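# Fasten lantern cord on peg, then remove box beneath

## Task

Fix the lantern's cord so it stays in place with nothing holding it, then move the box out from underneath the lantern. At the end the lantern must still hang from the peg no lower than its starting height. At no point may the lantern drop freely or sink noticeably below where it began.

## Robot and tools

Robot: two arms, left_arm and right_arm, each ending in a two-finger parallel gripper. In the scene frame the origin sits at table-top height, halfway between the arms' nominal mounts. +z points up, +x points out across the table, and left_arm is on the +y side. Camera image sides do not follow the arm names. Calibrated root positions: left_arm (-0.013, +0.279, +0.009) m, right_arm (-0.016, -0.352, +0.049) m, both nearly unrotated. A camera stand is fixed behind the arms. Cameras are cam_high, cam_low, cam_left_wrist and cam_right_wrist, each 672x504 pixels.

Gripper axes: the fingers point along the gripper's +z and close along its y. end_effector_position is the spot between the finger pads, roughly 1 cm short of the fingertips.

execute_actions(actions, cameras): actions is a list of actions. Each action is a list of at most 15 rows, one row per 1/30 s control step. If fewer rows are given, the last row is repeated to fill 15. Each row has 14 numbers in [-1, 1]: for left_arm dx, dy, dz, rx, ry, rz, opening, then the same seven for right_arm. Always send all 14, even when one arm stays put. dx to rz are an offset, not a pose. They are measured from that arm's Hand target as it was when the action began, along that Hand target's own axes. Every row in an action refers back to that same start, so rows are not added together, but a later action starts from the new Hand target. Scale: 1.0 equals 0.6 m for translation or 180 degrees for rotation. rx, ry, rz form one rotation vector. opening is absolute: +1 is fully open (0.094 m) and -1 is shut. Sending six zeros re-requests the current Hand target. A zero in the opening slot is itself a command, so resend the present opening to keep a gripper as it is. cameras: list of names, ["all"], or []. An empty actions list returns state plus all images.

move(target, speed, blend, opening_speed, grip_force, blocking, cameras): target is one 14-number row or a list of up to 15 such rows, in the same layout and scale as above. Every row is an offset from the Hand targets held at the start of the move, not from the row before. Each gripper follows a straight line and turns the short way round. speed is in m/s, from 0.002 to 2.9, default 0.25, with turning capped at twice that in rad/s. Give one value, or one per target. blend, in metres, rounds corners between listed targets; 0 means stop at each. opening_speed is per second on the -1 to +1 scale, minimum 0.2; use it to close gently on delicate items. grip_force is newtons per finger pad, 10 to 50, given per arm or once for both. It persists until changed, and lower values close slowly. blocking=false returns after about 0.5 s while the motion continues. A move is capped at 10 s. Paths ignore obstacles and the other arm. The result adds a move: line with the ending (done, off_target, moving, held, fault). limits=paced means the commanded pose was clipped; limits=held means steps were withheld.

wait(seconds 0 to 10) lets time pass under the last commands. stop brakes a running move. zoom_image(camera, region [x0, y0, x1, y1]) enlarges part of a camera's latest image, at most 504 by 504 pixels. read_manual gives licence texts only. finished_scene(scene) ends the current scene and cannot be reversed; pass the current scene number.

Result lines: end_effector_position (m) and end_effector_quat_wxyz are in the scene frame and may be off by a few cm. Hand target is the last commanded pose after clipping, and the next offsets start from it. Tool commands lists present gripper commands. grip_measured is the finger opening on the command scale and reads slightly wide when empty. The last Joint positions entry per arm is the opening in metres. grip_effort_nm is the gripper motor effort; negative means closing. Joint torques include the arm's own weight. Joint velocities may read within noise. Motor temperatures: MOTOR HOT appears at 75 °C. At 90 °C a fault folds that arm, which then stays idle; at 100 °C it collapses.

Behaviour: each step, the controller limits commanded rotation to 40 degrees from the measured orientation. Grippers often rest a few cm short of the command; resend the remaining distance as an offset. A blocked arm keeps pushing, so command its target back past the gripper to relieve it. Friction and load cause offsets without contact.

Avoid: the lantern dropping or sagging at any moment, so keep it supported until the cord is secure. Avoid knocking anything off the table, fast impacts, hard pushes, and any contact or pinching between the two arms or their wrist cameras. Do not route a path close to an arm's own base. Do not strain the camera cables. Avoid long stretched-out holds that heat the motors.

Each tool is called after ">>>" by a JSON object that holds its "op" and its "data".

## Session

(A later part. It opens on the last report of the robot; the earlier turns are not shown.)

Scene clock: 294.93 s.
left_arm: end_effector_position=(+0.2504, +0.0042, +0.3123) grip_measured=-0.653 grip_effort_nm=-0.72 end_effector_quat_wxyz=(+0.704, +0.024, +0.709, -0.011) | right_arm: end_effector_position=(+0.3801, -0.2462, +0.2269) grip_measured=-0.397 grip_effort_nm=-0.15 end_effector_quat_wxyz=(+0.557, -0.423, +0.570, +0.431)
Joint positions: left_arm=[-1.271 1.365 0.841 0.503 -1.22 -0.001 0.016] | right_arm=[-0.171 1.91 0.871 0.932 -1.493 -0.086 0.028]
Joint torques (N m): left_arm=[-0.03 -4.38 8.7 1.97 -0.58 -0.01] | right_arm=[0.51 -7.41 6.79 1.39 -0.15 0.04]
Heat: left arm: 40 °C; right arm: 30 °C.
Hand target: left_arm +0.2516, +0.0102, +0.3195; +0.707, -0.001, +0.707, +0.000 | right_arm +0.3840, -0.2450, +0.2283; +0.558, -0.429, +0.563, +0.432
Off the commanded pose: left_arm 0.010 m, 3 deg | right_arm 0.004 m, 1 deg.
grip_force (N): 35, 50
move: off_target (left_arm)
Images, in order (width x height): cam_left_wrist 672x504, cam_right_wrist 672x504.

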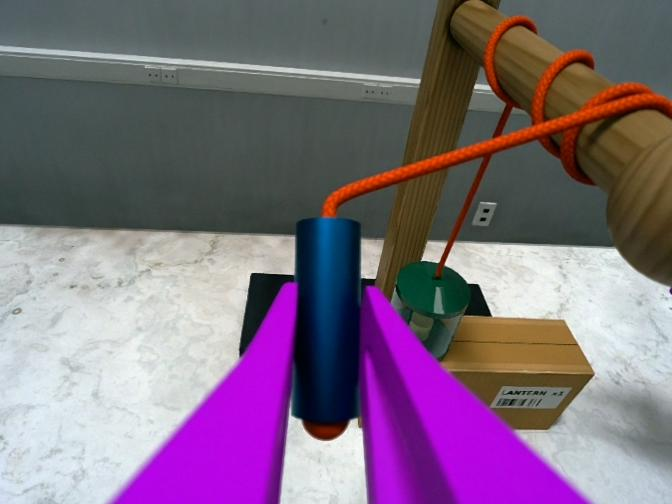

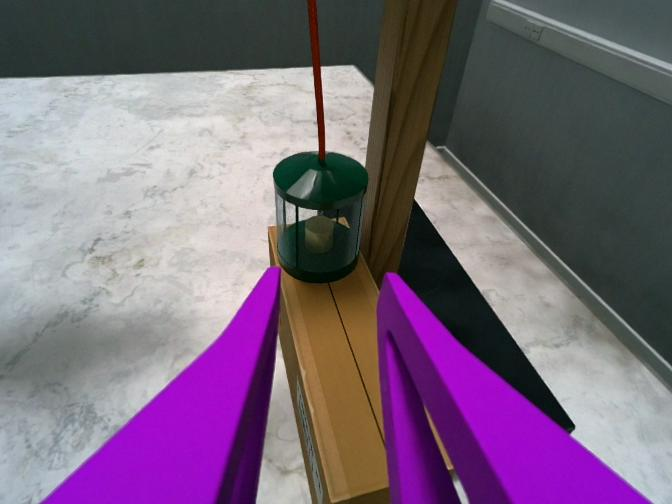

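>>> {"op": "move", "data": {"target": [0,0,0,0,0,0,-1,0,-0.01,0.275,0,0,0,-0.4], "speed": 0.1, "cameras": ["cam_left_wrist","cam_right_wrist"]}}

Scene clock: 307.97 s.
left_arm: end_effector_position=(+0.2504, +0.0042, +0.3123) grip_measured=-0.653 grip_effort_nm=-0.73 end_effector_quat_wxyz=(+0.704, +0.024, +0.709, -0.011) | right_arm: end_effector_position=(+0.4255, -0.0892, +0.2326) grip_measured=-0.397 grip_effort_nm=-0.15 end_effector_quat_wxyz=(+0.564, -0.434, +0.555, +0.429)
Joint positions: left_arm=[-1.271 1.365 0.841 0.503 -1.22 -0.001 0.016] | right_arm=[0.243 2.073 1.102 0.984 -1.098 -0.002 0.028]
Joint torques (N m): left_arm=[-0.05 -4.38 8.75 1.96 -0.58 0] | right_arm=[0.18 -8.98 7.39 1.33 0.09 0.04]
Heat: left arm: 42 °C; right arm: 30 °C.
Hand target: left_arm +0.2516, +0.0102, +0.3195; +0.707, -0.001, +0.707, +0.000 | right_arm +0.4323, -0.0871, +0.2278; +0.558, -0.429, +0.563, +0.432
Off the commanded pose: left_arm 0.010 m, 3 deg | right_arm 0.009 m, 1 deg.
grip_force (N): 35, 50
move: off_target (left_arm)
Images, in order (width x height): cam_left_wrist 672x504, cam_right_wrist 672x504.

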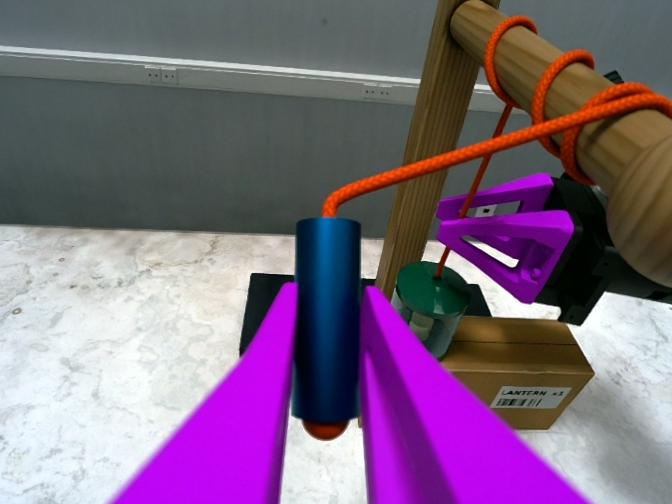

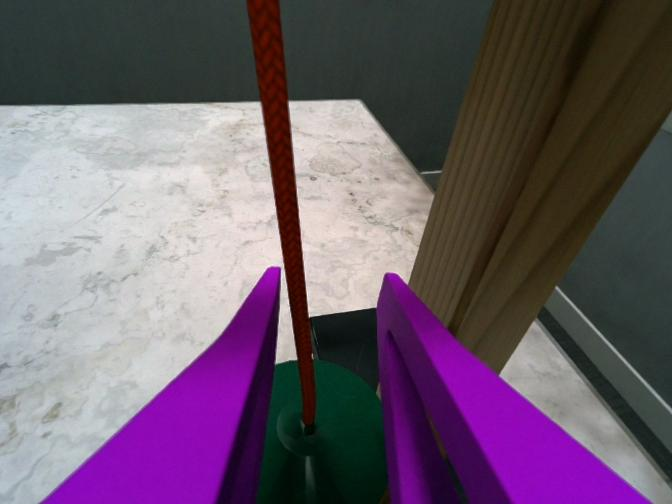

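>>> {"op": "move", "data": {"target": [[0,0,0,0,0,0,-1,0,0.012,0.032,0,0,0,-0.4],[0,0,0,0,0,0,-1,0,0.012,0.032,0,0,0,-1]], "speed": 0.08, "cameras": ["cam_left_wrist","cam_right_wrist"]}}

Scene clock: 318.63 s.
left_arm: end_effector_position=(+0.2504, +0.0042, +0.3123) grip_measured=-0.653 grip_effort_nm=-0.72 end_effector_quat_wxyz=(+0.704, +0.024, +0.709, -0.011) | right_arm: end_effector_position=(+0.4241, -0.0697, +0.2327) grip_measured=-0.964 grip_effort_nm=-1.03 end_effector_quat_wxyz=(+0.565, -0.434, +0.556, +0.429)
Joint positions: left_arm=[-1.271 1.365 0.841 0.503 -1.22 -0.001 0.016] | right_arm=[0.29 2.082 1.117 0.978 -1.048 -0.001 0.002]
Joint torques (N m): left_arm=[0.05 -4.42 8.72 1.97 -0.59 -0.01] | right_arm=[0.39 -9.07 7.46 1.36 0.08 0.04]
Heat: left arm: 42 °C; right arm: 31 °C.
Hand target: left_arm +0.2516, +0.0102, +0.3195; +0.707, -0.001, +0.707, +0.000 | right_arm +0.4304, -0.0667, +0.2278; +0.558, -0.429, +0.563, +0.432
Off the commanded pose: left_arm 0.010 m, 3 deg | right_arm 0.008 m, 1 deg.
grip_force (N): 35, 50
move: off_target (left_arm)
Images, in order (width x height): cam_left_wrist 672x504, cam_right_wrist 672x504.

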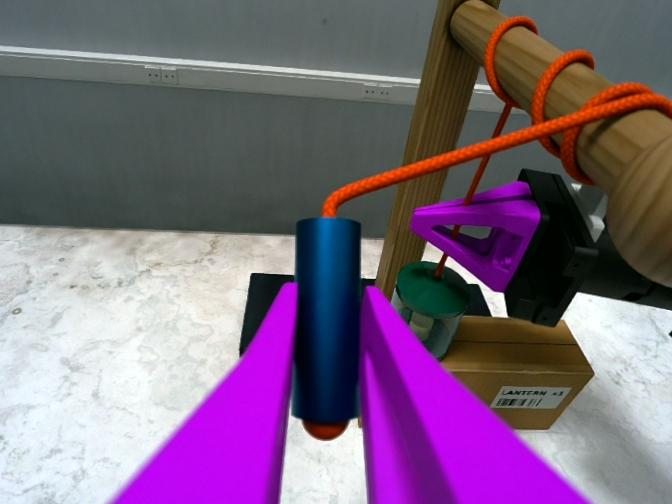

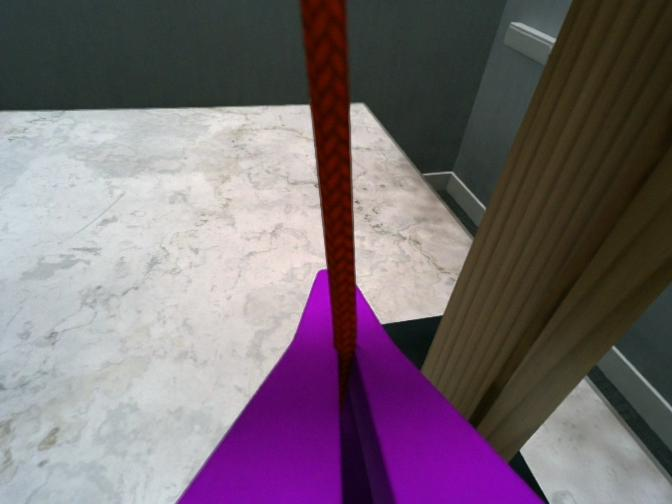

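>>> {"op": "move", "data": {"target": [0,0,0,0,0,0,-1,-0.12,0,-0.02,0,0,0,-1], "speed": 0.06, "cameras": ["cam_left_wrist","cam_right_wrist","cam_low"]}}

>>> {"op": "zoom_image", "data": {"camera": "cam_low", "region": [260, 160, 360, 285]}}

Scene clock: 329.57 s.
left_arm: end_effector_position=(+0.2506, +0.0109, +0.3124) grip_measured=-0.653 grip_effort_nm=-0.72 end_effector_quat_wxyz=(+0.705, +0.011, +0.709, +0.002) | right_arm: end_effector_position=(+0.4260, -0.0759, +0.2607) grip_measured=-0.964 grip_effort_nm=-1.03 end_effector_quat_wxyz=(+0.525, -0.413, +0.597, +0.445)
Joint positions: left_arm=[-1.271 1.365 0.841 0.503 -1.258 -0.001 0.016] | right_arm=[0.276 1.973 1.179 0.688 -1.055 0.005 0.002]
Joint torques (N m): left_arm=[0.01 -4.34 8.73 1.93 -0.18 0] | right_arm=[-0.64 -14.45 8.95 1.72 -0.17 -0.05]
Motor temperatures (°C): left_arm=[22 29 42 38 24 23 24] | right_arm=[23 29 31 27 21 21 26]
Heat: left arm: 42 °C; right arm: 31 °C.
Hand target: left_arm +0.2516, +0.0103, +0.3195; +0.707, -0.001, +0.707, +0.000 | right_arm +0.4279, -0.0782, +0.2999; +0.558, -0.429, +0.563, +0.432
Off the commanded pose: left_arm 0.007 m, 1 deg | right_arm 0.039 m, 6 deg.
grip_force (N): 35, 50
move: off_target (right_arm)
Images, in order (width x height): cam_low 672x504, cam_left_wrist 672x504, cam_right_wrist 672x504.

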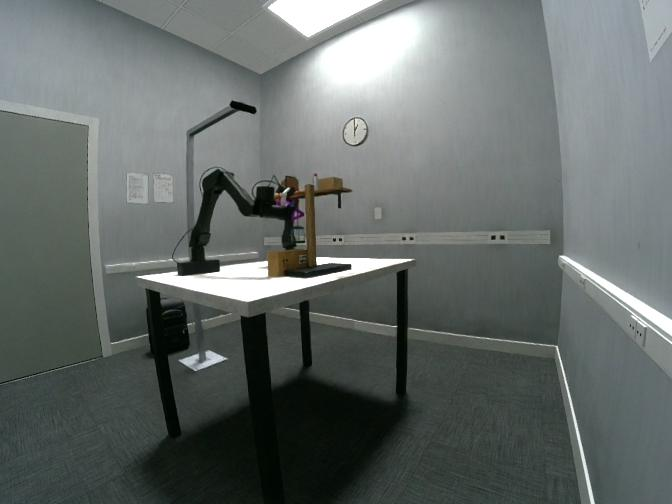

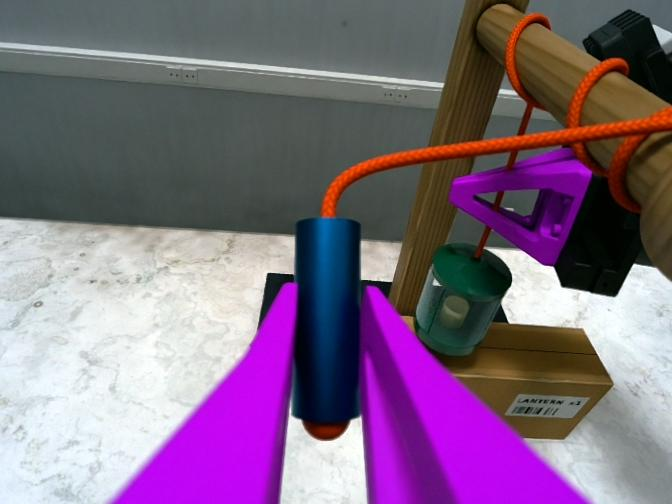

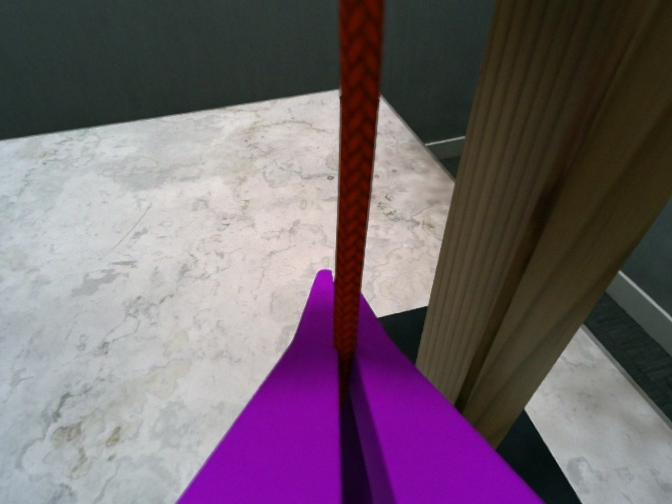

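Scaled by 4.032 from the camera's 672x504 image, which has a finer 960x720 frame.

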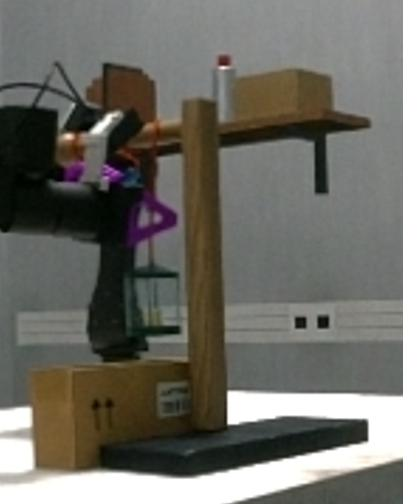

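>>> {"op": "move", "data": {"target": [0.08,0.10,0,0,0,0,-1,0,0,0,0,0,0,-1], "speed": 0.06, "cameras": ["cam_left_wrist","cam_high"]}}

>>> {"op": "zoom_image", "data": {"camera": "cam_high", "region": [150, 100, 350, 300]}}

Scene clock: 337.30 s.
left_arm: end_effector_position=(+0.2431, +0.0253, +0.2869) grip_measured=-0.653 grip_effort_nm=-0.72 end_effector_quat_wxyz=(+0.715, +0.052, +0.693, -0.080) | right_arm: end_effector_position=(+0.4258, -0.0758, +0.2607) grip_measured=-0.964 grip_effort_nm=-1.03 end_effector_quat_wxyz=(+0.525, -0.413, +0.597, +0.445)
Joint positions: left_arm=[-1.231 1.232 0.583 0.716 -1.042 0.022 0.016] | right_arm=[0.276 1.973 1.179 0.687 -1.056 0.005 0.002]
Joint torques (N m): left_arm=[3.06 -5.57 4.1 1.64 -1.74 -0.08] | right_arm=[-0.7 -14.48 8.92 1.73 -0.16 -0.04]
Heat: left arm: 42 °C; right arm: 32 °C.
Hand target: left_arm +0.2515, +0.0703, +0.2715; +0.707, -0.001, +0.707, +0.000 | right_arm +0.4279, -0.0782, +0.2999; +0.558, -0.429, +0.563, +0.432
Off the commanded pose: left_arm 0.048 m, 11 deg | right_arm 0.039 m, 6 deg.
grip_force (N): 35, 50
move: off_target (left_arm, right_arm)
Images, in order (width x height): cam_high 672x504, cam_left_wrist 672x504.

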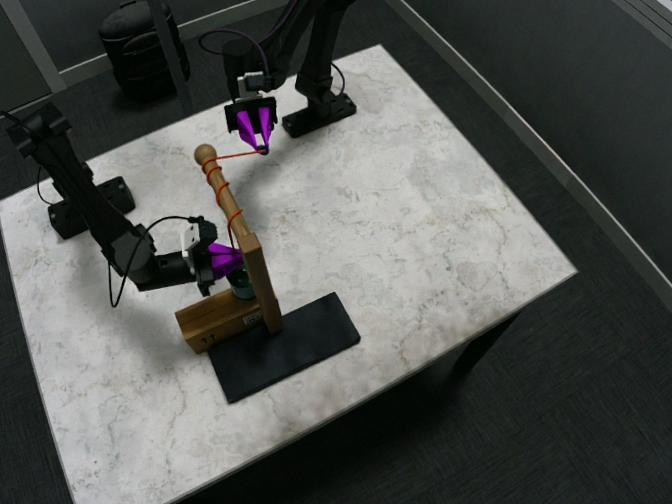

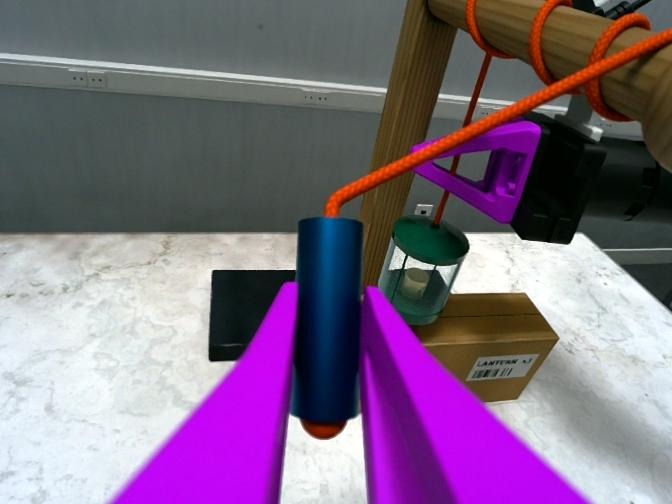

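Scaled by 2.520 from the camera's 672x504 image, which has a finer 960x720 frame.

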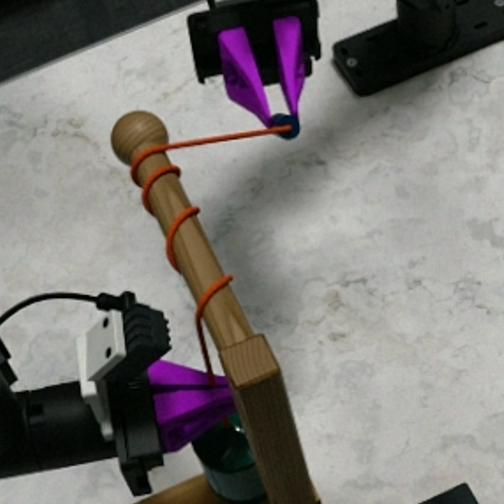

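>>> {"op": "move", "data": {"target": [0.08,0.08,0.01,0,0,0,-1,0,0,0,0,0,0,-1], "speed": 0.06, "cameras": ["cam_left_wrist","cam_high"]}}

>>> {"op": "zoom_image", "data": {"camera": "cam_high", "region": [150, 100, 350, 300]}}

Scene clock: 344.07 s.
left_arm: end_effector_position=(+0.2466, +0.0681, +0.2632) grip_measured=-0.653 grip_effort_nm=-0.72 end_effector_quat_wxyz=(+0.736, +0.045, +0.666, -0.112) | right_arm: end_effector_position=(+0.4240, -0.0754, +0.2654) grip_measured=-0.964 grip_effort_nm=-1.03 end_effector_quat_wxyz=(+0.527, -0.417, +0.591, +0.447)
Joint positions: left_arm=[-1.119 1.14 0.332 0.981 -0.891 0.051 0.016] | right_arm=[0.276 1.967 1.183 0.687 -1.066 0.005 0.002]
Joint torques (N m): left_arm=[3.47 -2.85 2.43 1.2 -2.04 -0.09] | right_arm=[-0.68 -13.81 8.76 1.72 -0.06 -0.03]
Motor temperatures (°C): left_arm=[22 28 41 37 25 23 24] | right_arm=[23 34 31 29 22 21 26]
Heat: left arm: 41 °C; right arm: 34 °C.
Hand target: left_arm +0.2574, +0.1181, +0.2234; +0.707, -0.001, +0.707, +0.000 | right_arm +0.4279, -0.0782, +0.2999; +0.558, -0.429, +0.563, +0.432
Off the commanded pose: left_arm 0.065 m, 15 deg | right_arm 0.035 m, 5 deg.
grip_force (N): 35, 50
move: off_target (left_arm, right_arm)
Images, in order (width x height): cam_high 672x504, cam_left_wrist 672x504.

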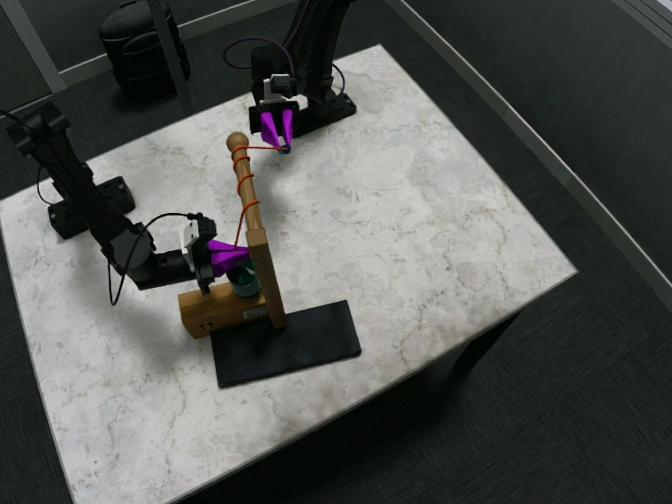

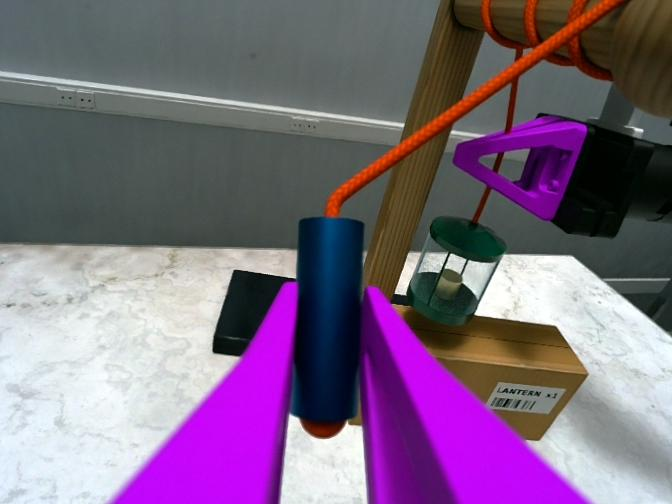

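Scaled by 2.520 from the camera's 672x504 image, which has a finer 960x720 frame.

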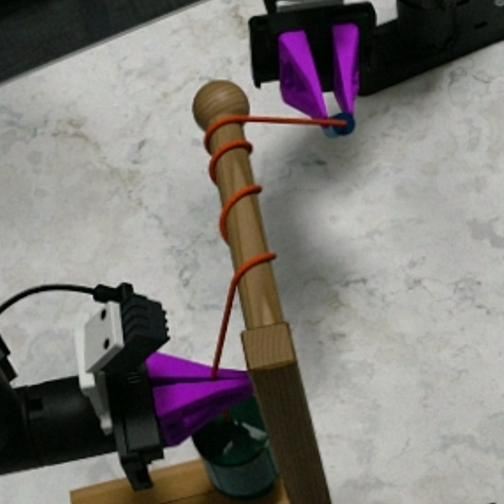

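>>> {"op": "move", "data": {"target": [-0.07,-0.10,-0.018,0,0,0,-1,0,0,0,0,0,0,-1], "speed": 0.06, "cameras": ["cam_left_wrist","cam_right_wrist","cam_low","cam_high"]}}

>>> {"op": "zoom_image", "data": {"camera": "cam_low", "region": [260, 160, 360, 285]}}

Scene clock: 352.47 s.
left_arm: end_effector_position=(+0.2460, +0.0546, +0.2636) grip_measured=-0.653 grip_effort_nm=-0.72 end_effector_quat_wxyz=(+0.710, +0.012, +0.704, -0.012) | right_arm: end_effector_position=(+0.4240, -0.0754, +0.2654) grip_measured=-0.964 grip_effort_nm=-1.03 end_effector_quat_wxyz=(+0.527, -0.417, +0.591, +0.447)
Joint positions: left_arm=[-1.229 1.258 0.532 0.747 -1.195 0.019 0.016] | right_arm=[0.276 1.967 1.183 0.687 -1.066 0.005 0.002]
Joint torques (N m): left_arm=[-0.12 -3.33 7.91 1.68 -0.4 -0.09] | right_arm=[-0.66 -13.82 8.76 1.72 -0.07 -0.04]
Heat: left arm: 39 °C; right arm: 35 °C.
Hand target: left_arm +0.2467, +0.0582, +0.2656; +0.707, -0.001, +0.707, +0.000 | right_arm +0.4279, -0.0782, +0.2999; +0.558, -0.429, +0.563, +0.432
Off the commanded pose: left_arm 0.004 m, 2 deg | right_arm 0.035 m, 5 deg.
grip_force (N): 35, 50
move: off_target (right_arm)

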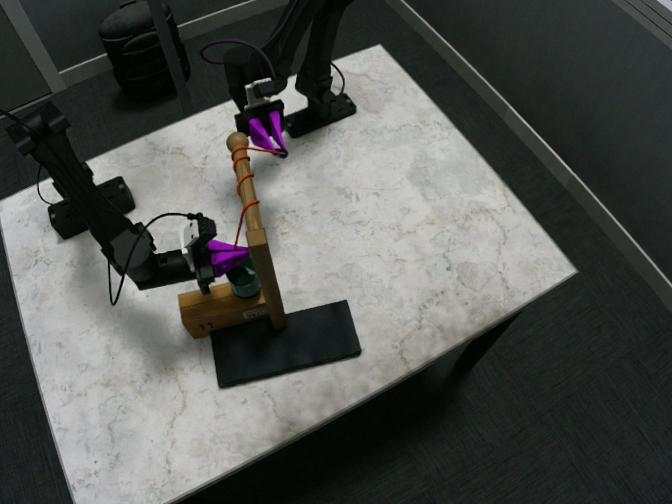

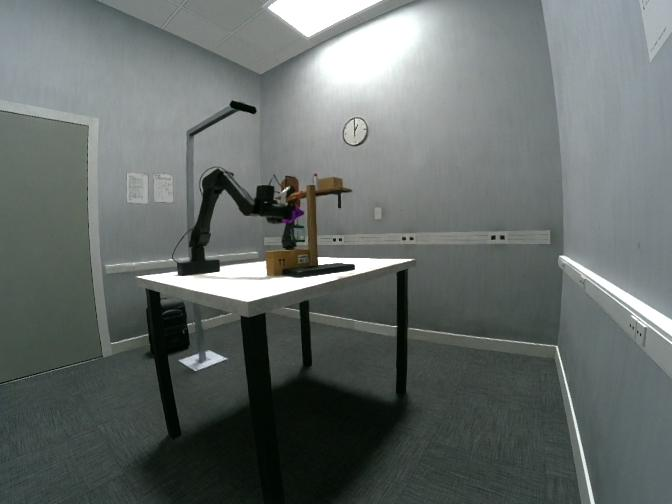

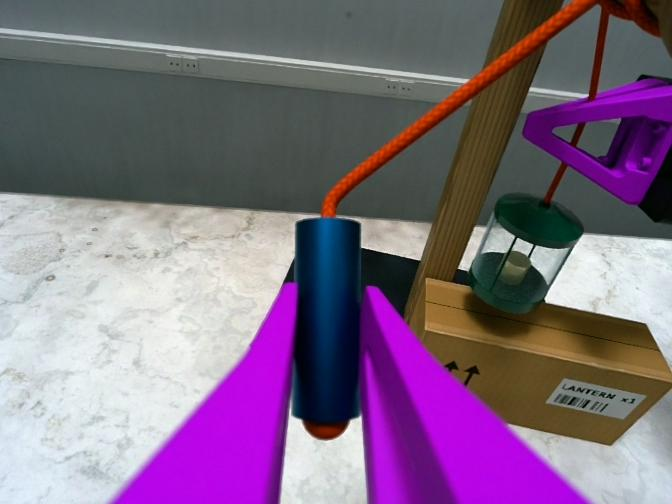

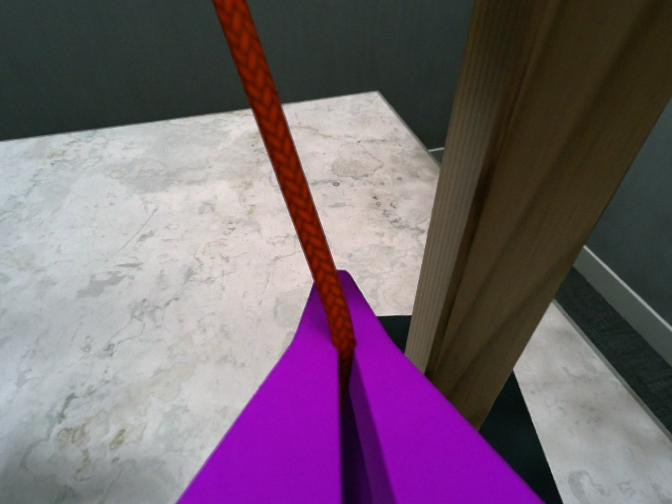

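Scaled by 4.032 from the camera's 672x504 image, which has a finer 960x720 frame.

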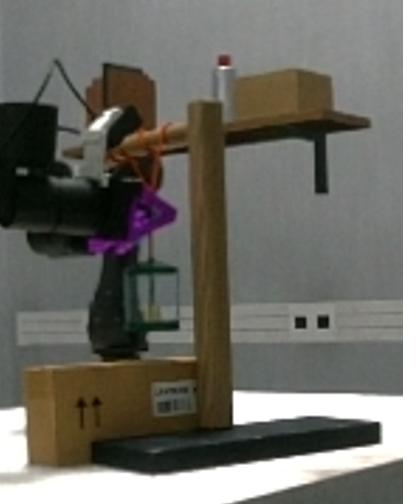

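>>> {"op": "move", "data": {"target": [0,0,0,0,0,0,-1,0.075,0,0,0,0,0,-1], "speed": 0.04, "cameras": ["cam_left_wrist","cam_high"]}}

>>> {"op": "zoom_image", "data": {"camera": "cam_high", "region": [150, 100, 350, 300]}}

Scene clock: 362.10 s.
left_arm: end_effector_position=(+0.2459, +0.0545, +0.2630) grip_measured=-0.653 grip_effort_nm=-0.72 end_effector_quat_wxyz=(+0.709, +0.012, +0.705, -0.012) | right_arm: end_effector_position=(+0.4251, -0.0746, +0.2655) grip_measured=-0.964 grip_effort_nm=-1.03 end_effector_quat_wxyz=(+0.559, -0.435, +0.557, +0.433)
Joint positions: left_arm=[-1.23 1.258 0.532 0.743 -1.195 0.015 0.016] | right_arm=[0.276 2.003 1.165 0.841 -1.071 -0.001 0.002]
Joint torques (N m): left_arm=[-0.14 -3.4 7.94 1.67 -0.39 -0.1] | right_arm=[-0.66 -9.17 4.75 1.76 0.04 0.01]
Heat: left arm: 41 °C; right arm: 36 °C.
Hand target: left_arm +0.2467, +0.0581, +0.2656; +0.707, -0.001, +0.707, +0.000 | right_arm +0.4275, -0.0782, +0.2548; +0.558, -0.429, +0.563, +0.432
Off the commanded pose: left_arm 0.005 m, 2 deg | right_arm 0.011 m, 1 deg.
grip_force (N): 35, 50
move: off_target (right_arm)
Images, in order (width x height): cam_high 672x504, cam_left_wrist 672x504.

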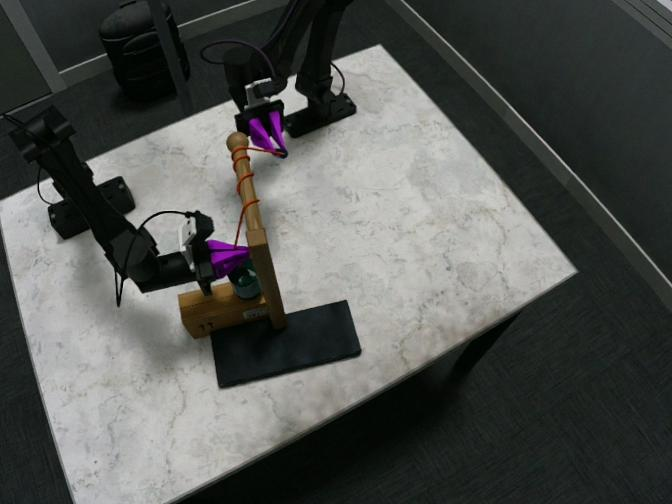

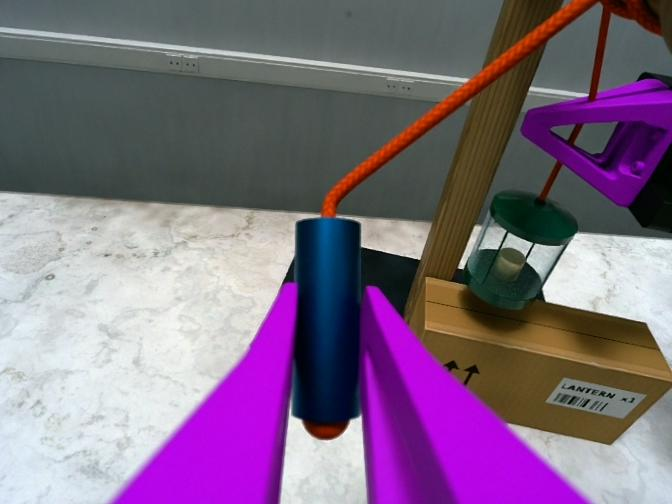

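Scaled by 2.520 from the camera's 672x504 image, which has a finer 960x720 frame.

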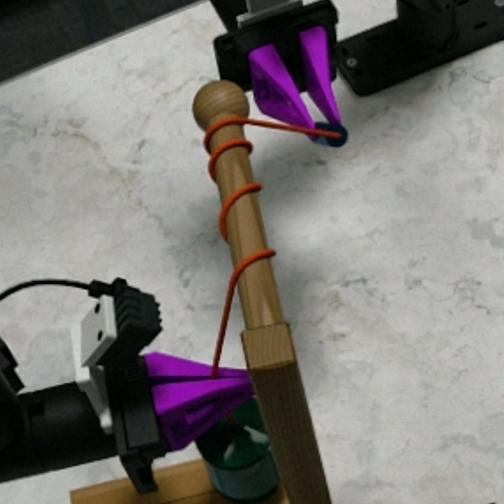

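>>> {"op": "move", "data": {"target": [0,0,0,0,0,0,-1,0.025,0,0,0,0,0,-1], "speed": 0.04, "cameras": ["cam_left_wrist","cam_low"]}}

>>> {"op": "zoom_image", "data": {"camera": "cam_low", "region": [260, 160, 360, 285]}}

Scene clock: 368.33 s.
left_arm: end_effector_position=(+0.2459, +0.0545, +0.2630) grip_measured=-0.653 grip_effort_nm=-0.72 end_effector_quat_wxyz=(+0.709, +0.012, +0.705, -0.012) | right_arm: end_effector_position=(+0.4231, -0.0743, +0.2629) grip_measured=-0.964 grip_effort_nm=-1.03 end_effector_quat_wxyz=(+0.573, -0.444, +0.539, +0.429)
Joint positions: left_arm=[-1.23 1.258 0.532 0.743 -1.195 0.015 0.016] | right_arm=[0.276 2.026 1.149 0.93 -1.081 -0.001 0.002]
Joint torques (N m): left_arm=[-0.14 -3.45 7.98 1.65 -0.39 -0.1] | right_arm=[-0.66 -8.38 4.08 1.43 0.17 0.03]
Heat: left arm: 42 °C; right arm: 34 °C.
Hand target: left_arm +0.2467, +0.0581, +0.2656; +0.707, -0.001, +0.707, +0.000 | right_arm +0.4274, -0.0783, +0.2397; +0.558, -0.429, +0.563, +0.432
Off the commanded pose: left_arm 0.005 m, 2 deg | right_arm 0.024 m, 4 deg.
grip_force (N): 35, 50
move: off_target (right_arm)
Images, in order (width x height): cam_low 672x504, cam_left_wrist 672x504.

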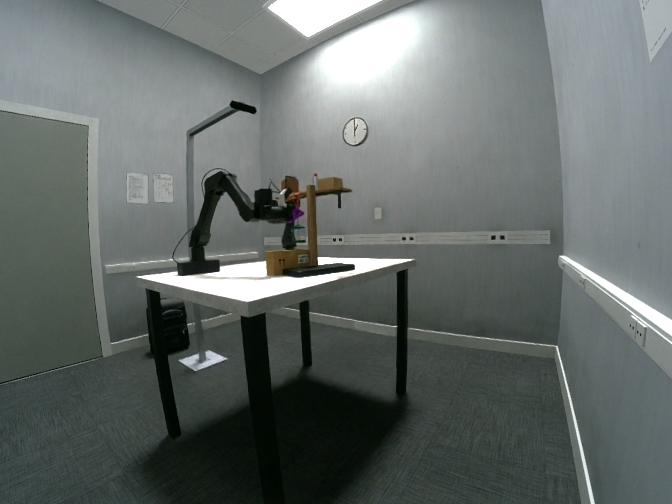

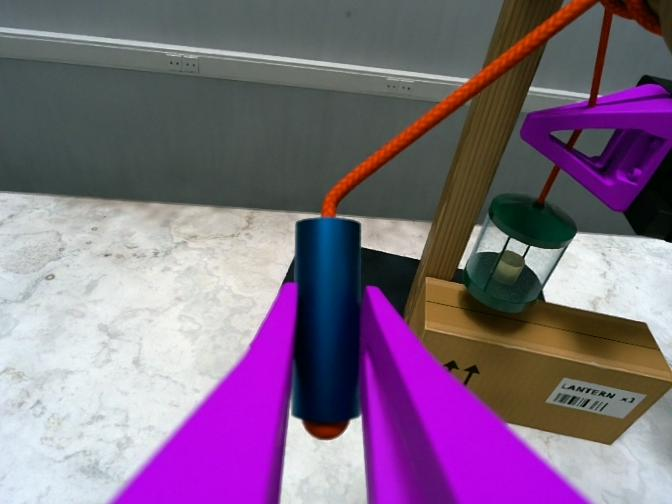

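Scaled by 4.032 from the camera's 672x504 image, which has a finer 960x720 frame.

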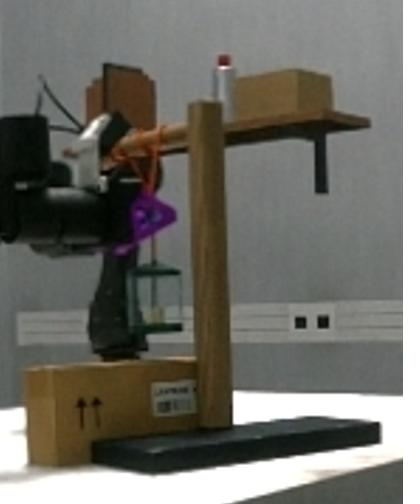

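>>> {"op": "move", "data": {"target": [[0.05,-0.055,0,0,0,0,-1,0,0,0,0,0,0,-1],[0.05,-0.055,0,0,0,0,-0.2,0,0,0,0,0,0,-1]], "speed": 0.05, "opening_speed": 0.3, "cameras": ["cam_left_wrist","cam_high"]}}

Scene clock: 383.07 s.
left_arm: end_effector_position=(+0.2464, +0.0259, +0.2371) grip_measured=-0.202 grip_effort_nm=0.13 end_effector_quat_wxyz=(+0.709, +0.001, +0.706, -0.004) | right_arm: end_effector_position=(+0.4233, -0.0741, +0.2607) grip_measured=-0.964 grip_effort_nm=-1.03 end_effector_quat_wxyz=(+0.572, -0.444, +0.540, +0.429)
Joint positions: left_arm=[-1.271 1.473 0.573 0.914 -1.262 0.007 0.037] | right_arm=[0.276 2.031 1.149 0.93 -1.082 -0.001 0.002]
Joint torques (N m): left_arm=[-0.17 -4.3 6.53 1.76 -0.11 -0.07] | right_arm=[-0.68 -8.73 4.12 1.45 0.17 0.03]
Heat: left arm: 42 °C; right arm: 32 °C.
Hand target: left_arm +0.2468, +0.0251, +0.2356; +0.707, -0.001, +0.707, +0.000 | right_arm +0.4273, -0.0783, +0.2397; +0.558, -0.429, +0.563, +0.432
Off the commanded pose: left_arm 0.002 m, 1 deg | right_arm 0.022 m, 4 deg.
grip_force (N): 35, 50
move: off_target (right_arm)
Images, in order (width x height): cam_high 672x504, cam_left_wrist 672x504.

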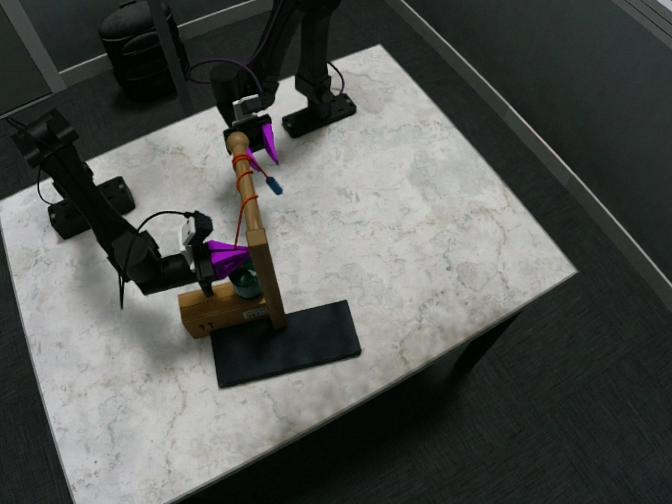

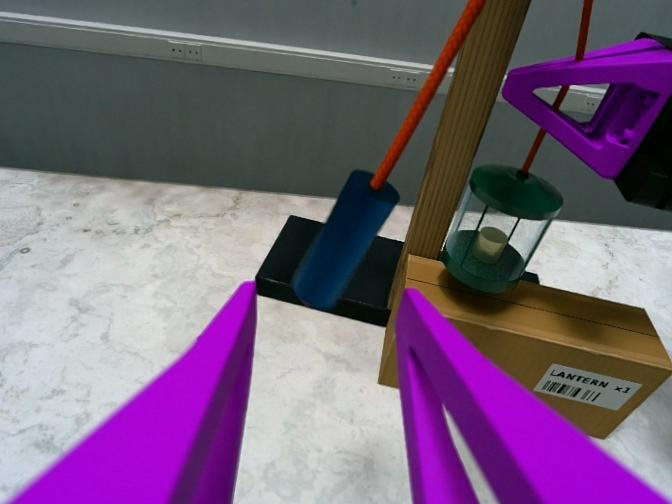

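Released. Retreat left, then test the hold with right.

>>> {"op": "move", "data": {"target": [0.06,0.08,-0.13,0,0,0,-0.2,0,0,0,0,0,0,-1], "speed": 0.12}}

>>> {"op": "move", "data": {"target": [0.1,0.15,0,0,0,0,-0.2,0.02,0,0,0,0,0,-1], "speed": 0.1}}

>>> {"op": "wait", "data": {"seconds": 4, "cameras": ["all"]}}

>>> {"op": "zoom_image", "data": {"camera": "cam_low", "region": [260, 160, 360, 285]}}

>>> {"op": "zoom_image", "data": {"camera": "cam_high", "region": [150, 100, 350, 300]}}

Scene clock: 393.23 s.
left_arm: end_effector_position=(+0.1699, +0.0686, +0.1984) grip_measured=-0.202 grip_effort_nm=0.13 end_effector_quat_wxyz=(+0.707, +0.008, +0.707, +0.004) | right_arm: end_effector_position=(+0.4233, -0.0741, +0.2607) grip_measured=-0.964 grip_effort_nm=-1.03 end_effector_quat_wxyz=(+0.572, -0.444, +0.540, +0.429)
Joint positions: left_arm=[-1.563 1.364 0.311 0.995 -1.557 -0.041 0.037] | right_arm=[0.276 2.031 1.149 0.93 -1.082 -0.001 0.002]
Joint torques (N m): left_arm=[-0.5 -4.85 4.36 1.76 -0.17 -0.07] | right_arm=[-0.68 -8.73 4.14 1.45 0.18 0.03]
Heat: left arm: 40 °C; right arm: 32 °C.
Hand target: left_arm +0.1687, +0.0729, +0.1996; +0.707, -0.001, +0.707, +0.000 | right_arm +0.4273, -0.0783, +0.2397; +0.558, -0.429, +0.563, +0.432
Off the commanded pose: left_arm 0.005 m, 1 deg | right_arm 0.022 m, 4 deg.
grip_force (N): 35, 50
move: off_target (right_arm)

Scene clock: 395.90 s.
left_arm: end_effector_position=(+0.1698, +0.1597, +0.1408) grip_measured=-0.202 grip_effort_nm=0.13 end_effector_quat_wxyz=(+0.705, -0.003, +0.709, -0.002) | right_arm: end_effector_position=(+0.4214, -0.0741, +0.2585) grip_measured=-0.964 grip_effort_nm=-1.03 end_effector_quat_wxyz=(+0.582, -0.451, +0.527, +0.426)
Joint positions: left_arm=[-1.558 0.975 -0.006 0.483 -1.557 -0.505 0.037] | right_arm=[0.276 2.047 1.137 0.994 -1.088 -0.001 0.002]
Joint torques (N m): left_arm=[-0.51 -0.94 4.79 1.55 -0.42 -0.09] | right_arm=[-0.68 -7.88 3.69 1.26 0.26 0.03]
Heat: left arm: 40 °C; right arm: 32 °C.
Hand target: left_arm +0.1685, +0.1628, +0.1394; +0.707, -0.001, +0.707, +0.000 | right_arm +0.4272, -0.0783, +0.2278; +0.558, -0.429, +0.563, +0.432
Off the commanded pose: left_arm 0.004 m, 0 deg | right_arm 0.032 m, 6 deg.
joint sent to its limit (left arm) — joint 3 (elbow), lower limit, where the elbow is as bent as it goes. The joint targets still meet the commanded pose.
grip_force (N): 35, 50
move: off_target (right_arm)

Scene clock: 399.90 s.
left_arm: end_effector_position=(+0.1698, +0.1597, +0.1408) grip_measured=-0.202 grip_effort_nm=0.13 end_effector_quat_wxyz=(+0.705, -0.003, +0.709, -0.002) | right_arm: end_effector_position=(+0.4214, -0.0741, +0.2585) grip_measured=-0.964 grip_effort_nm=-1.03 end_effector_quat_wxyz=(+0.582, -0.451, +0.527, +0.426)
Joint positions: left_arm=[-1.558 0.975 -0.006 0.482 -1.557 -0.506 0.037] | right_arm=[0.276 2.047 1.137 0.994 -1.088 -0.001 0.002]
Joint torques (N m): left_arm=[-0.53 -0.94 4.78 1.54 -0.41 -0.08] | right_arm=[-0.66 -7.88 3.69 1.26 0.26 0.03]
Heat: left arm: 40 °C; right arm: 31 °C.
Hand target: left_arm +0.1685, +0.1628, +0.1394; +0.707, -0.001, +0.707, +0.000 | right_arm +0.4272, -0.0783, +0.2278; +0.558, -0.429, +0.563, +0.432
Tool commands: left_gripper/opening=-0.2 right_gripper/opening=-1.0
Off the commanded pose: left_arm 0.004 m, 0 deg | right_arm 0.032 m, 6 deg.
grip_force (N): 35, 50
wait: 4.00 s; at rest by 0.17 s

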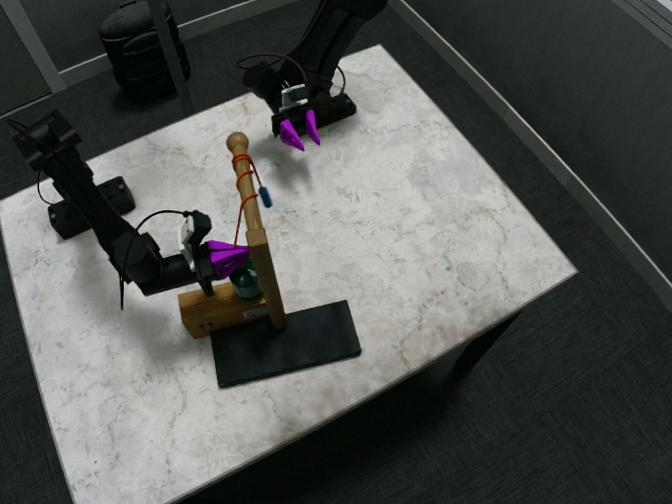

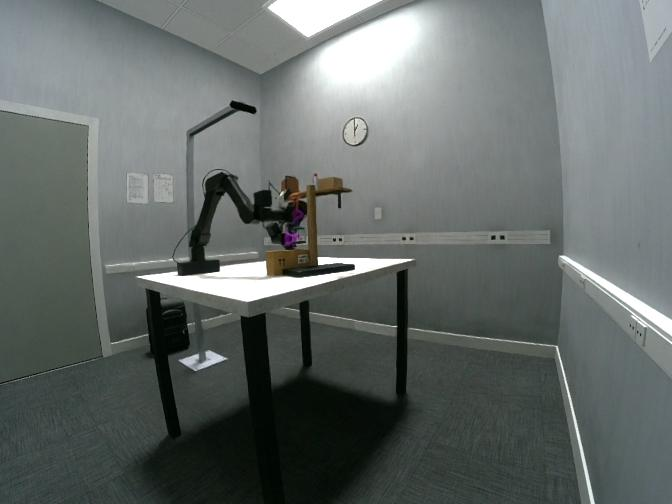

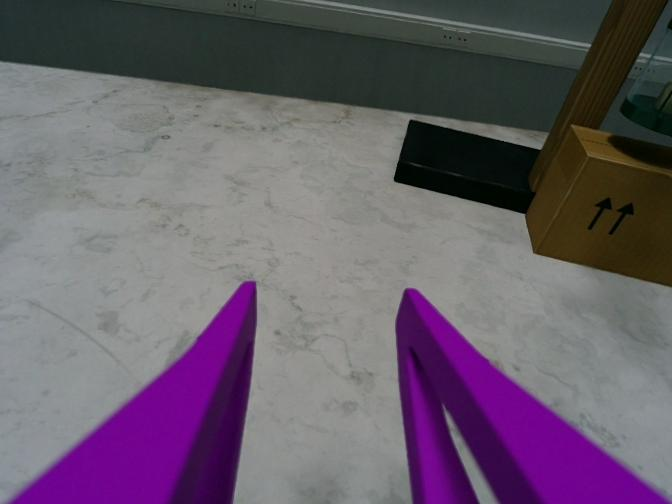

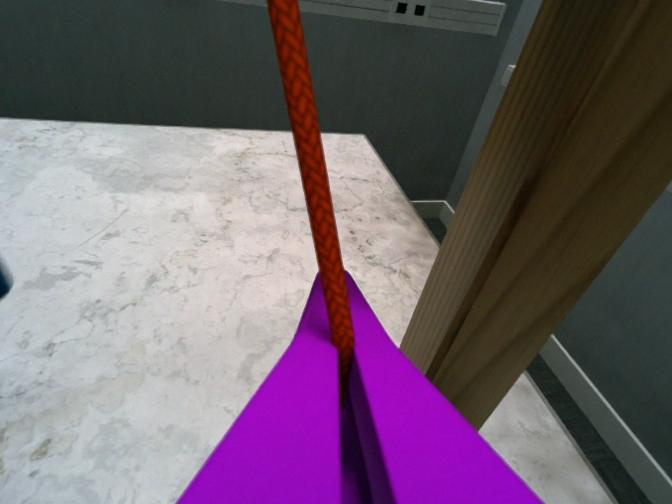

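Scaled by 4.032 from the camera's 672x504 image, which has a finer 960x720 frame.

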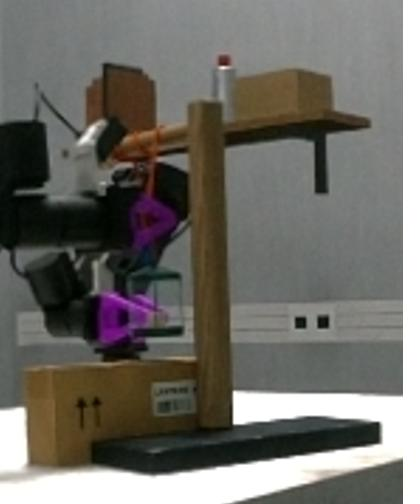

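Scaled by 2.520 from the camera's 672x504 image, which has a finer 960x720 frame.

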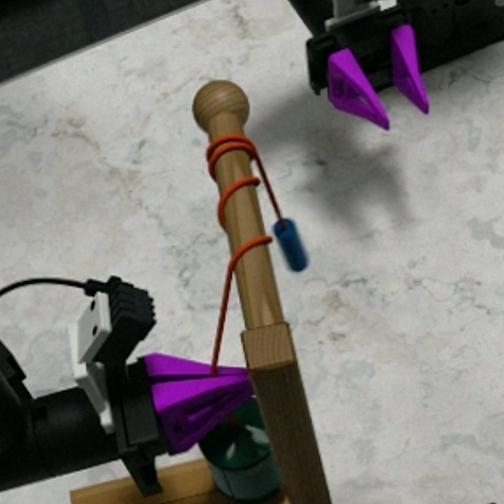

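>>> {"op": "move", "data": {"target": [[0,0,0,0,0,0,-0.2,-0.045,0.005,0,0,0,0,-1],[0,0,0,0,0,0,-0.2,-0.045,0.005,0,0,0,0,-0.5]], "speed": 0.04, "opening_speed": 0.2, "cameras": ["cam_right_wrist","cam_low"]}}

>>> {"op": "zoom_image", "data": {"camera": "cam_low", "region": [260, 160, 360, 285]}}

Scene clock: 411.53 s.
left_arm: end_effector_position=(+0.1698, +0.1597, +0.1408) grip_measured=-0.202 grip_effort_nm=0.13 end_effector_quat_wxyz=(+0.705, -0.003, +0.709, -0.002) | right_arm: end_effector_position=(+0.4218, -0.0735, +0.2497) grip_measured=-0.503 grip_effort_nm=0.15 end_effector_quat_wxyz=(+0.554, -0.435, +0.558, +0.438)
Joint positions: left_arm=[-1.558 0.975 -0.006 0.482 -1.557 -0.506 0.037] | right_arm=[0.279 2.033 1.137 0.894 -1.078 0.005 0.023]
Joint torques (N m): left_arm=[-0.46 -0.72 4.81 1.58 -0.41 -0.07] | right_arm=[-0.58 -12.3 5.55 1.37 0.15 -0.01]
Heat: left arm: 40 °C; right arm: 32 °C.
Hand target: left_arm +0.1691, +0.1623, +0.1396; +0.706, -0.002, +0.708, +0.001 (not the last commanded pose) | right_arm +0.4246, -0.0774, +0.2549; +0.558, -0.429, +0.563, +0.432
Off the commanded pose: left_arm 0.004 m, 0 deg | right_arm 0.007 m, 1 deg.
joint sent to its limit (left arm) — joint 3 (elbow), lower limit, where the elbow is as bent as it goes.
grip_force (N): 35, 50
move: done; target 2's new opening was sent with right_arm's hand 0.007 m and 4 deg from that target
Images, in order (width x height): cam_low 672x504, cam_right_wrist 672x504.

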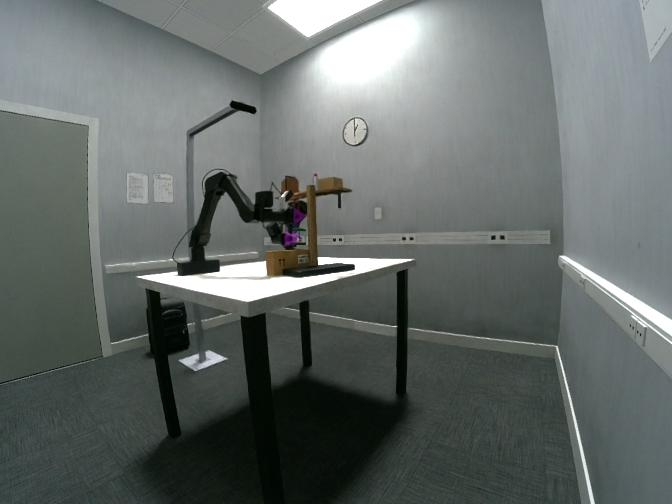

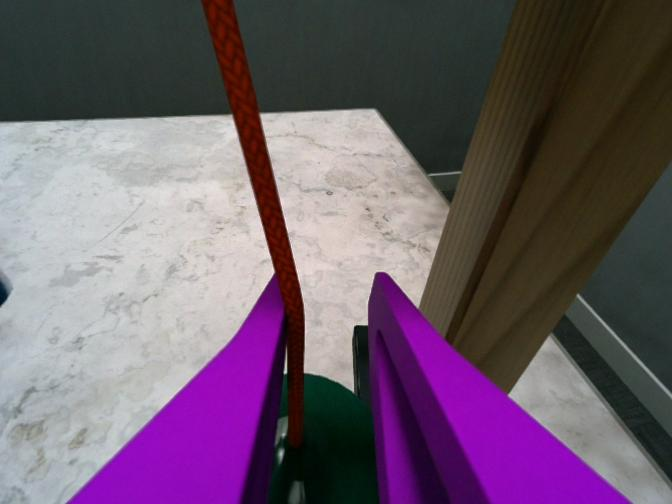

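Scaled by 4.032 from the camera's 672x504 image, which has a finer 960x720 frame.

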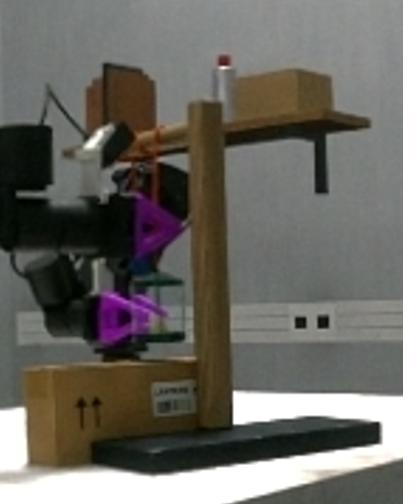

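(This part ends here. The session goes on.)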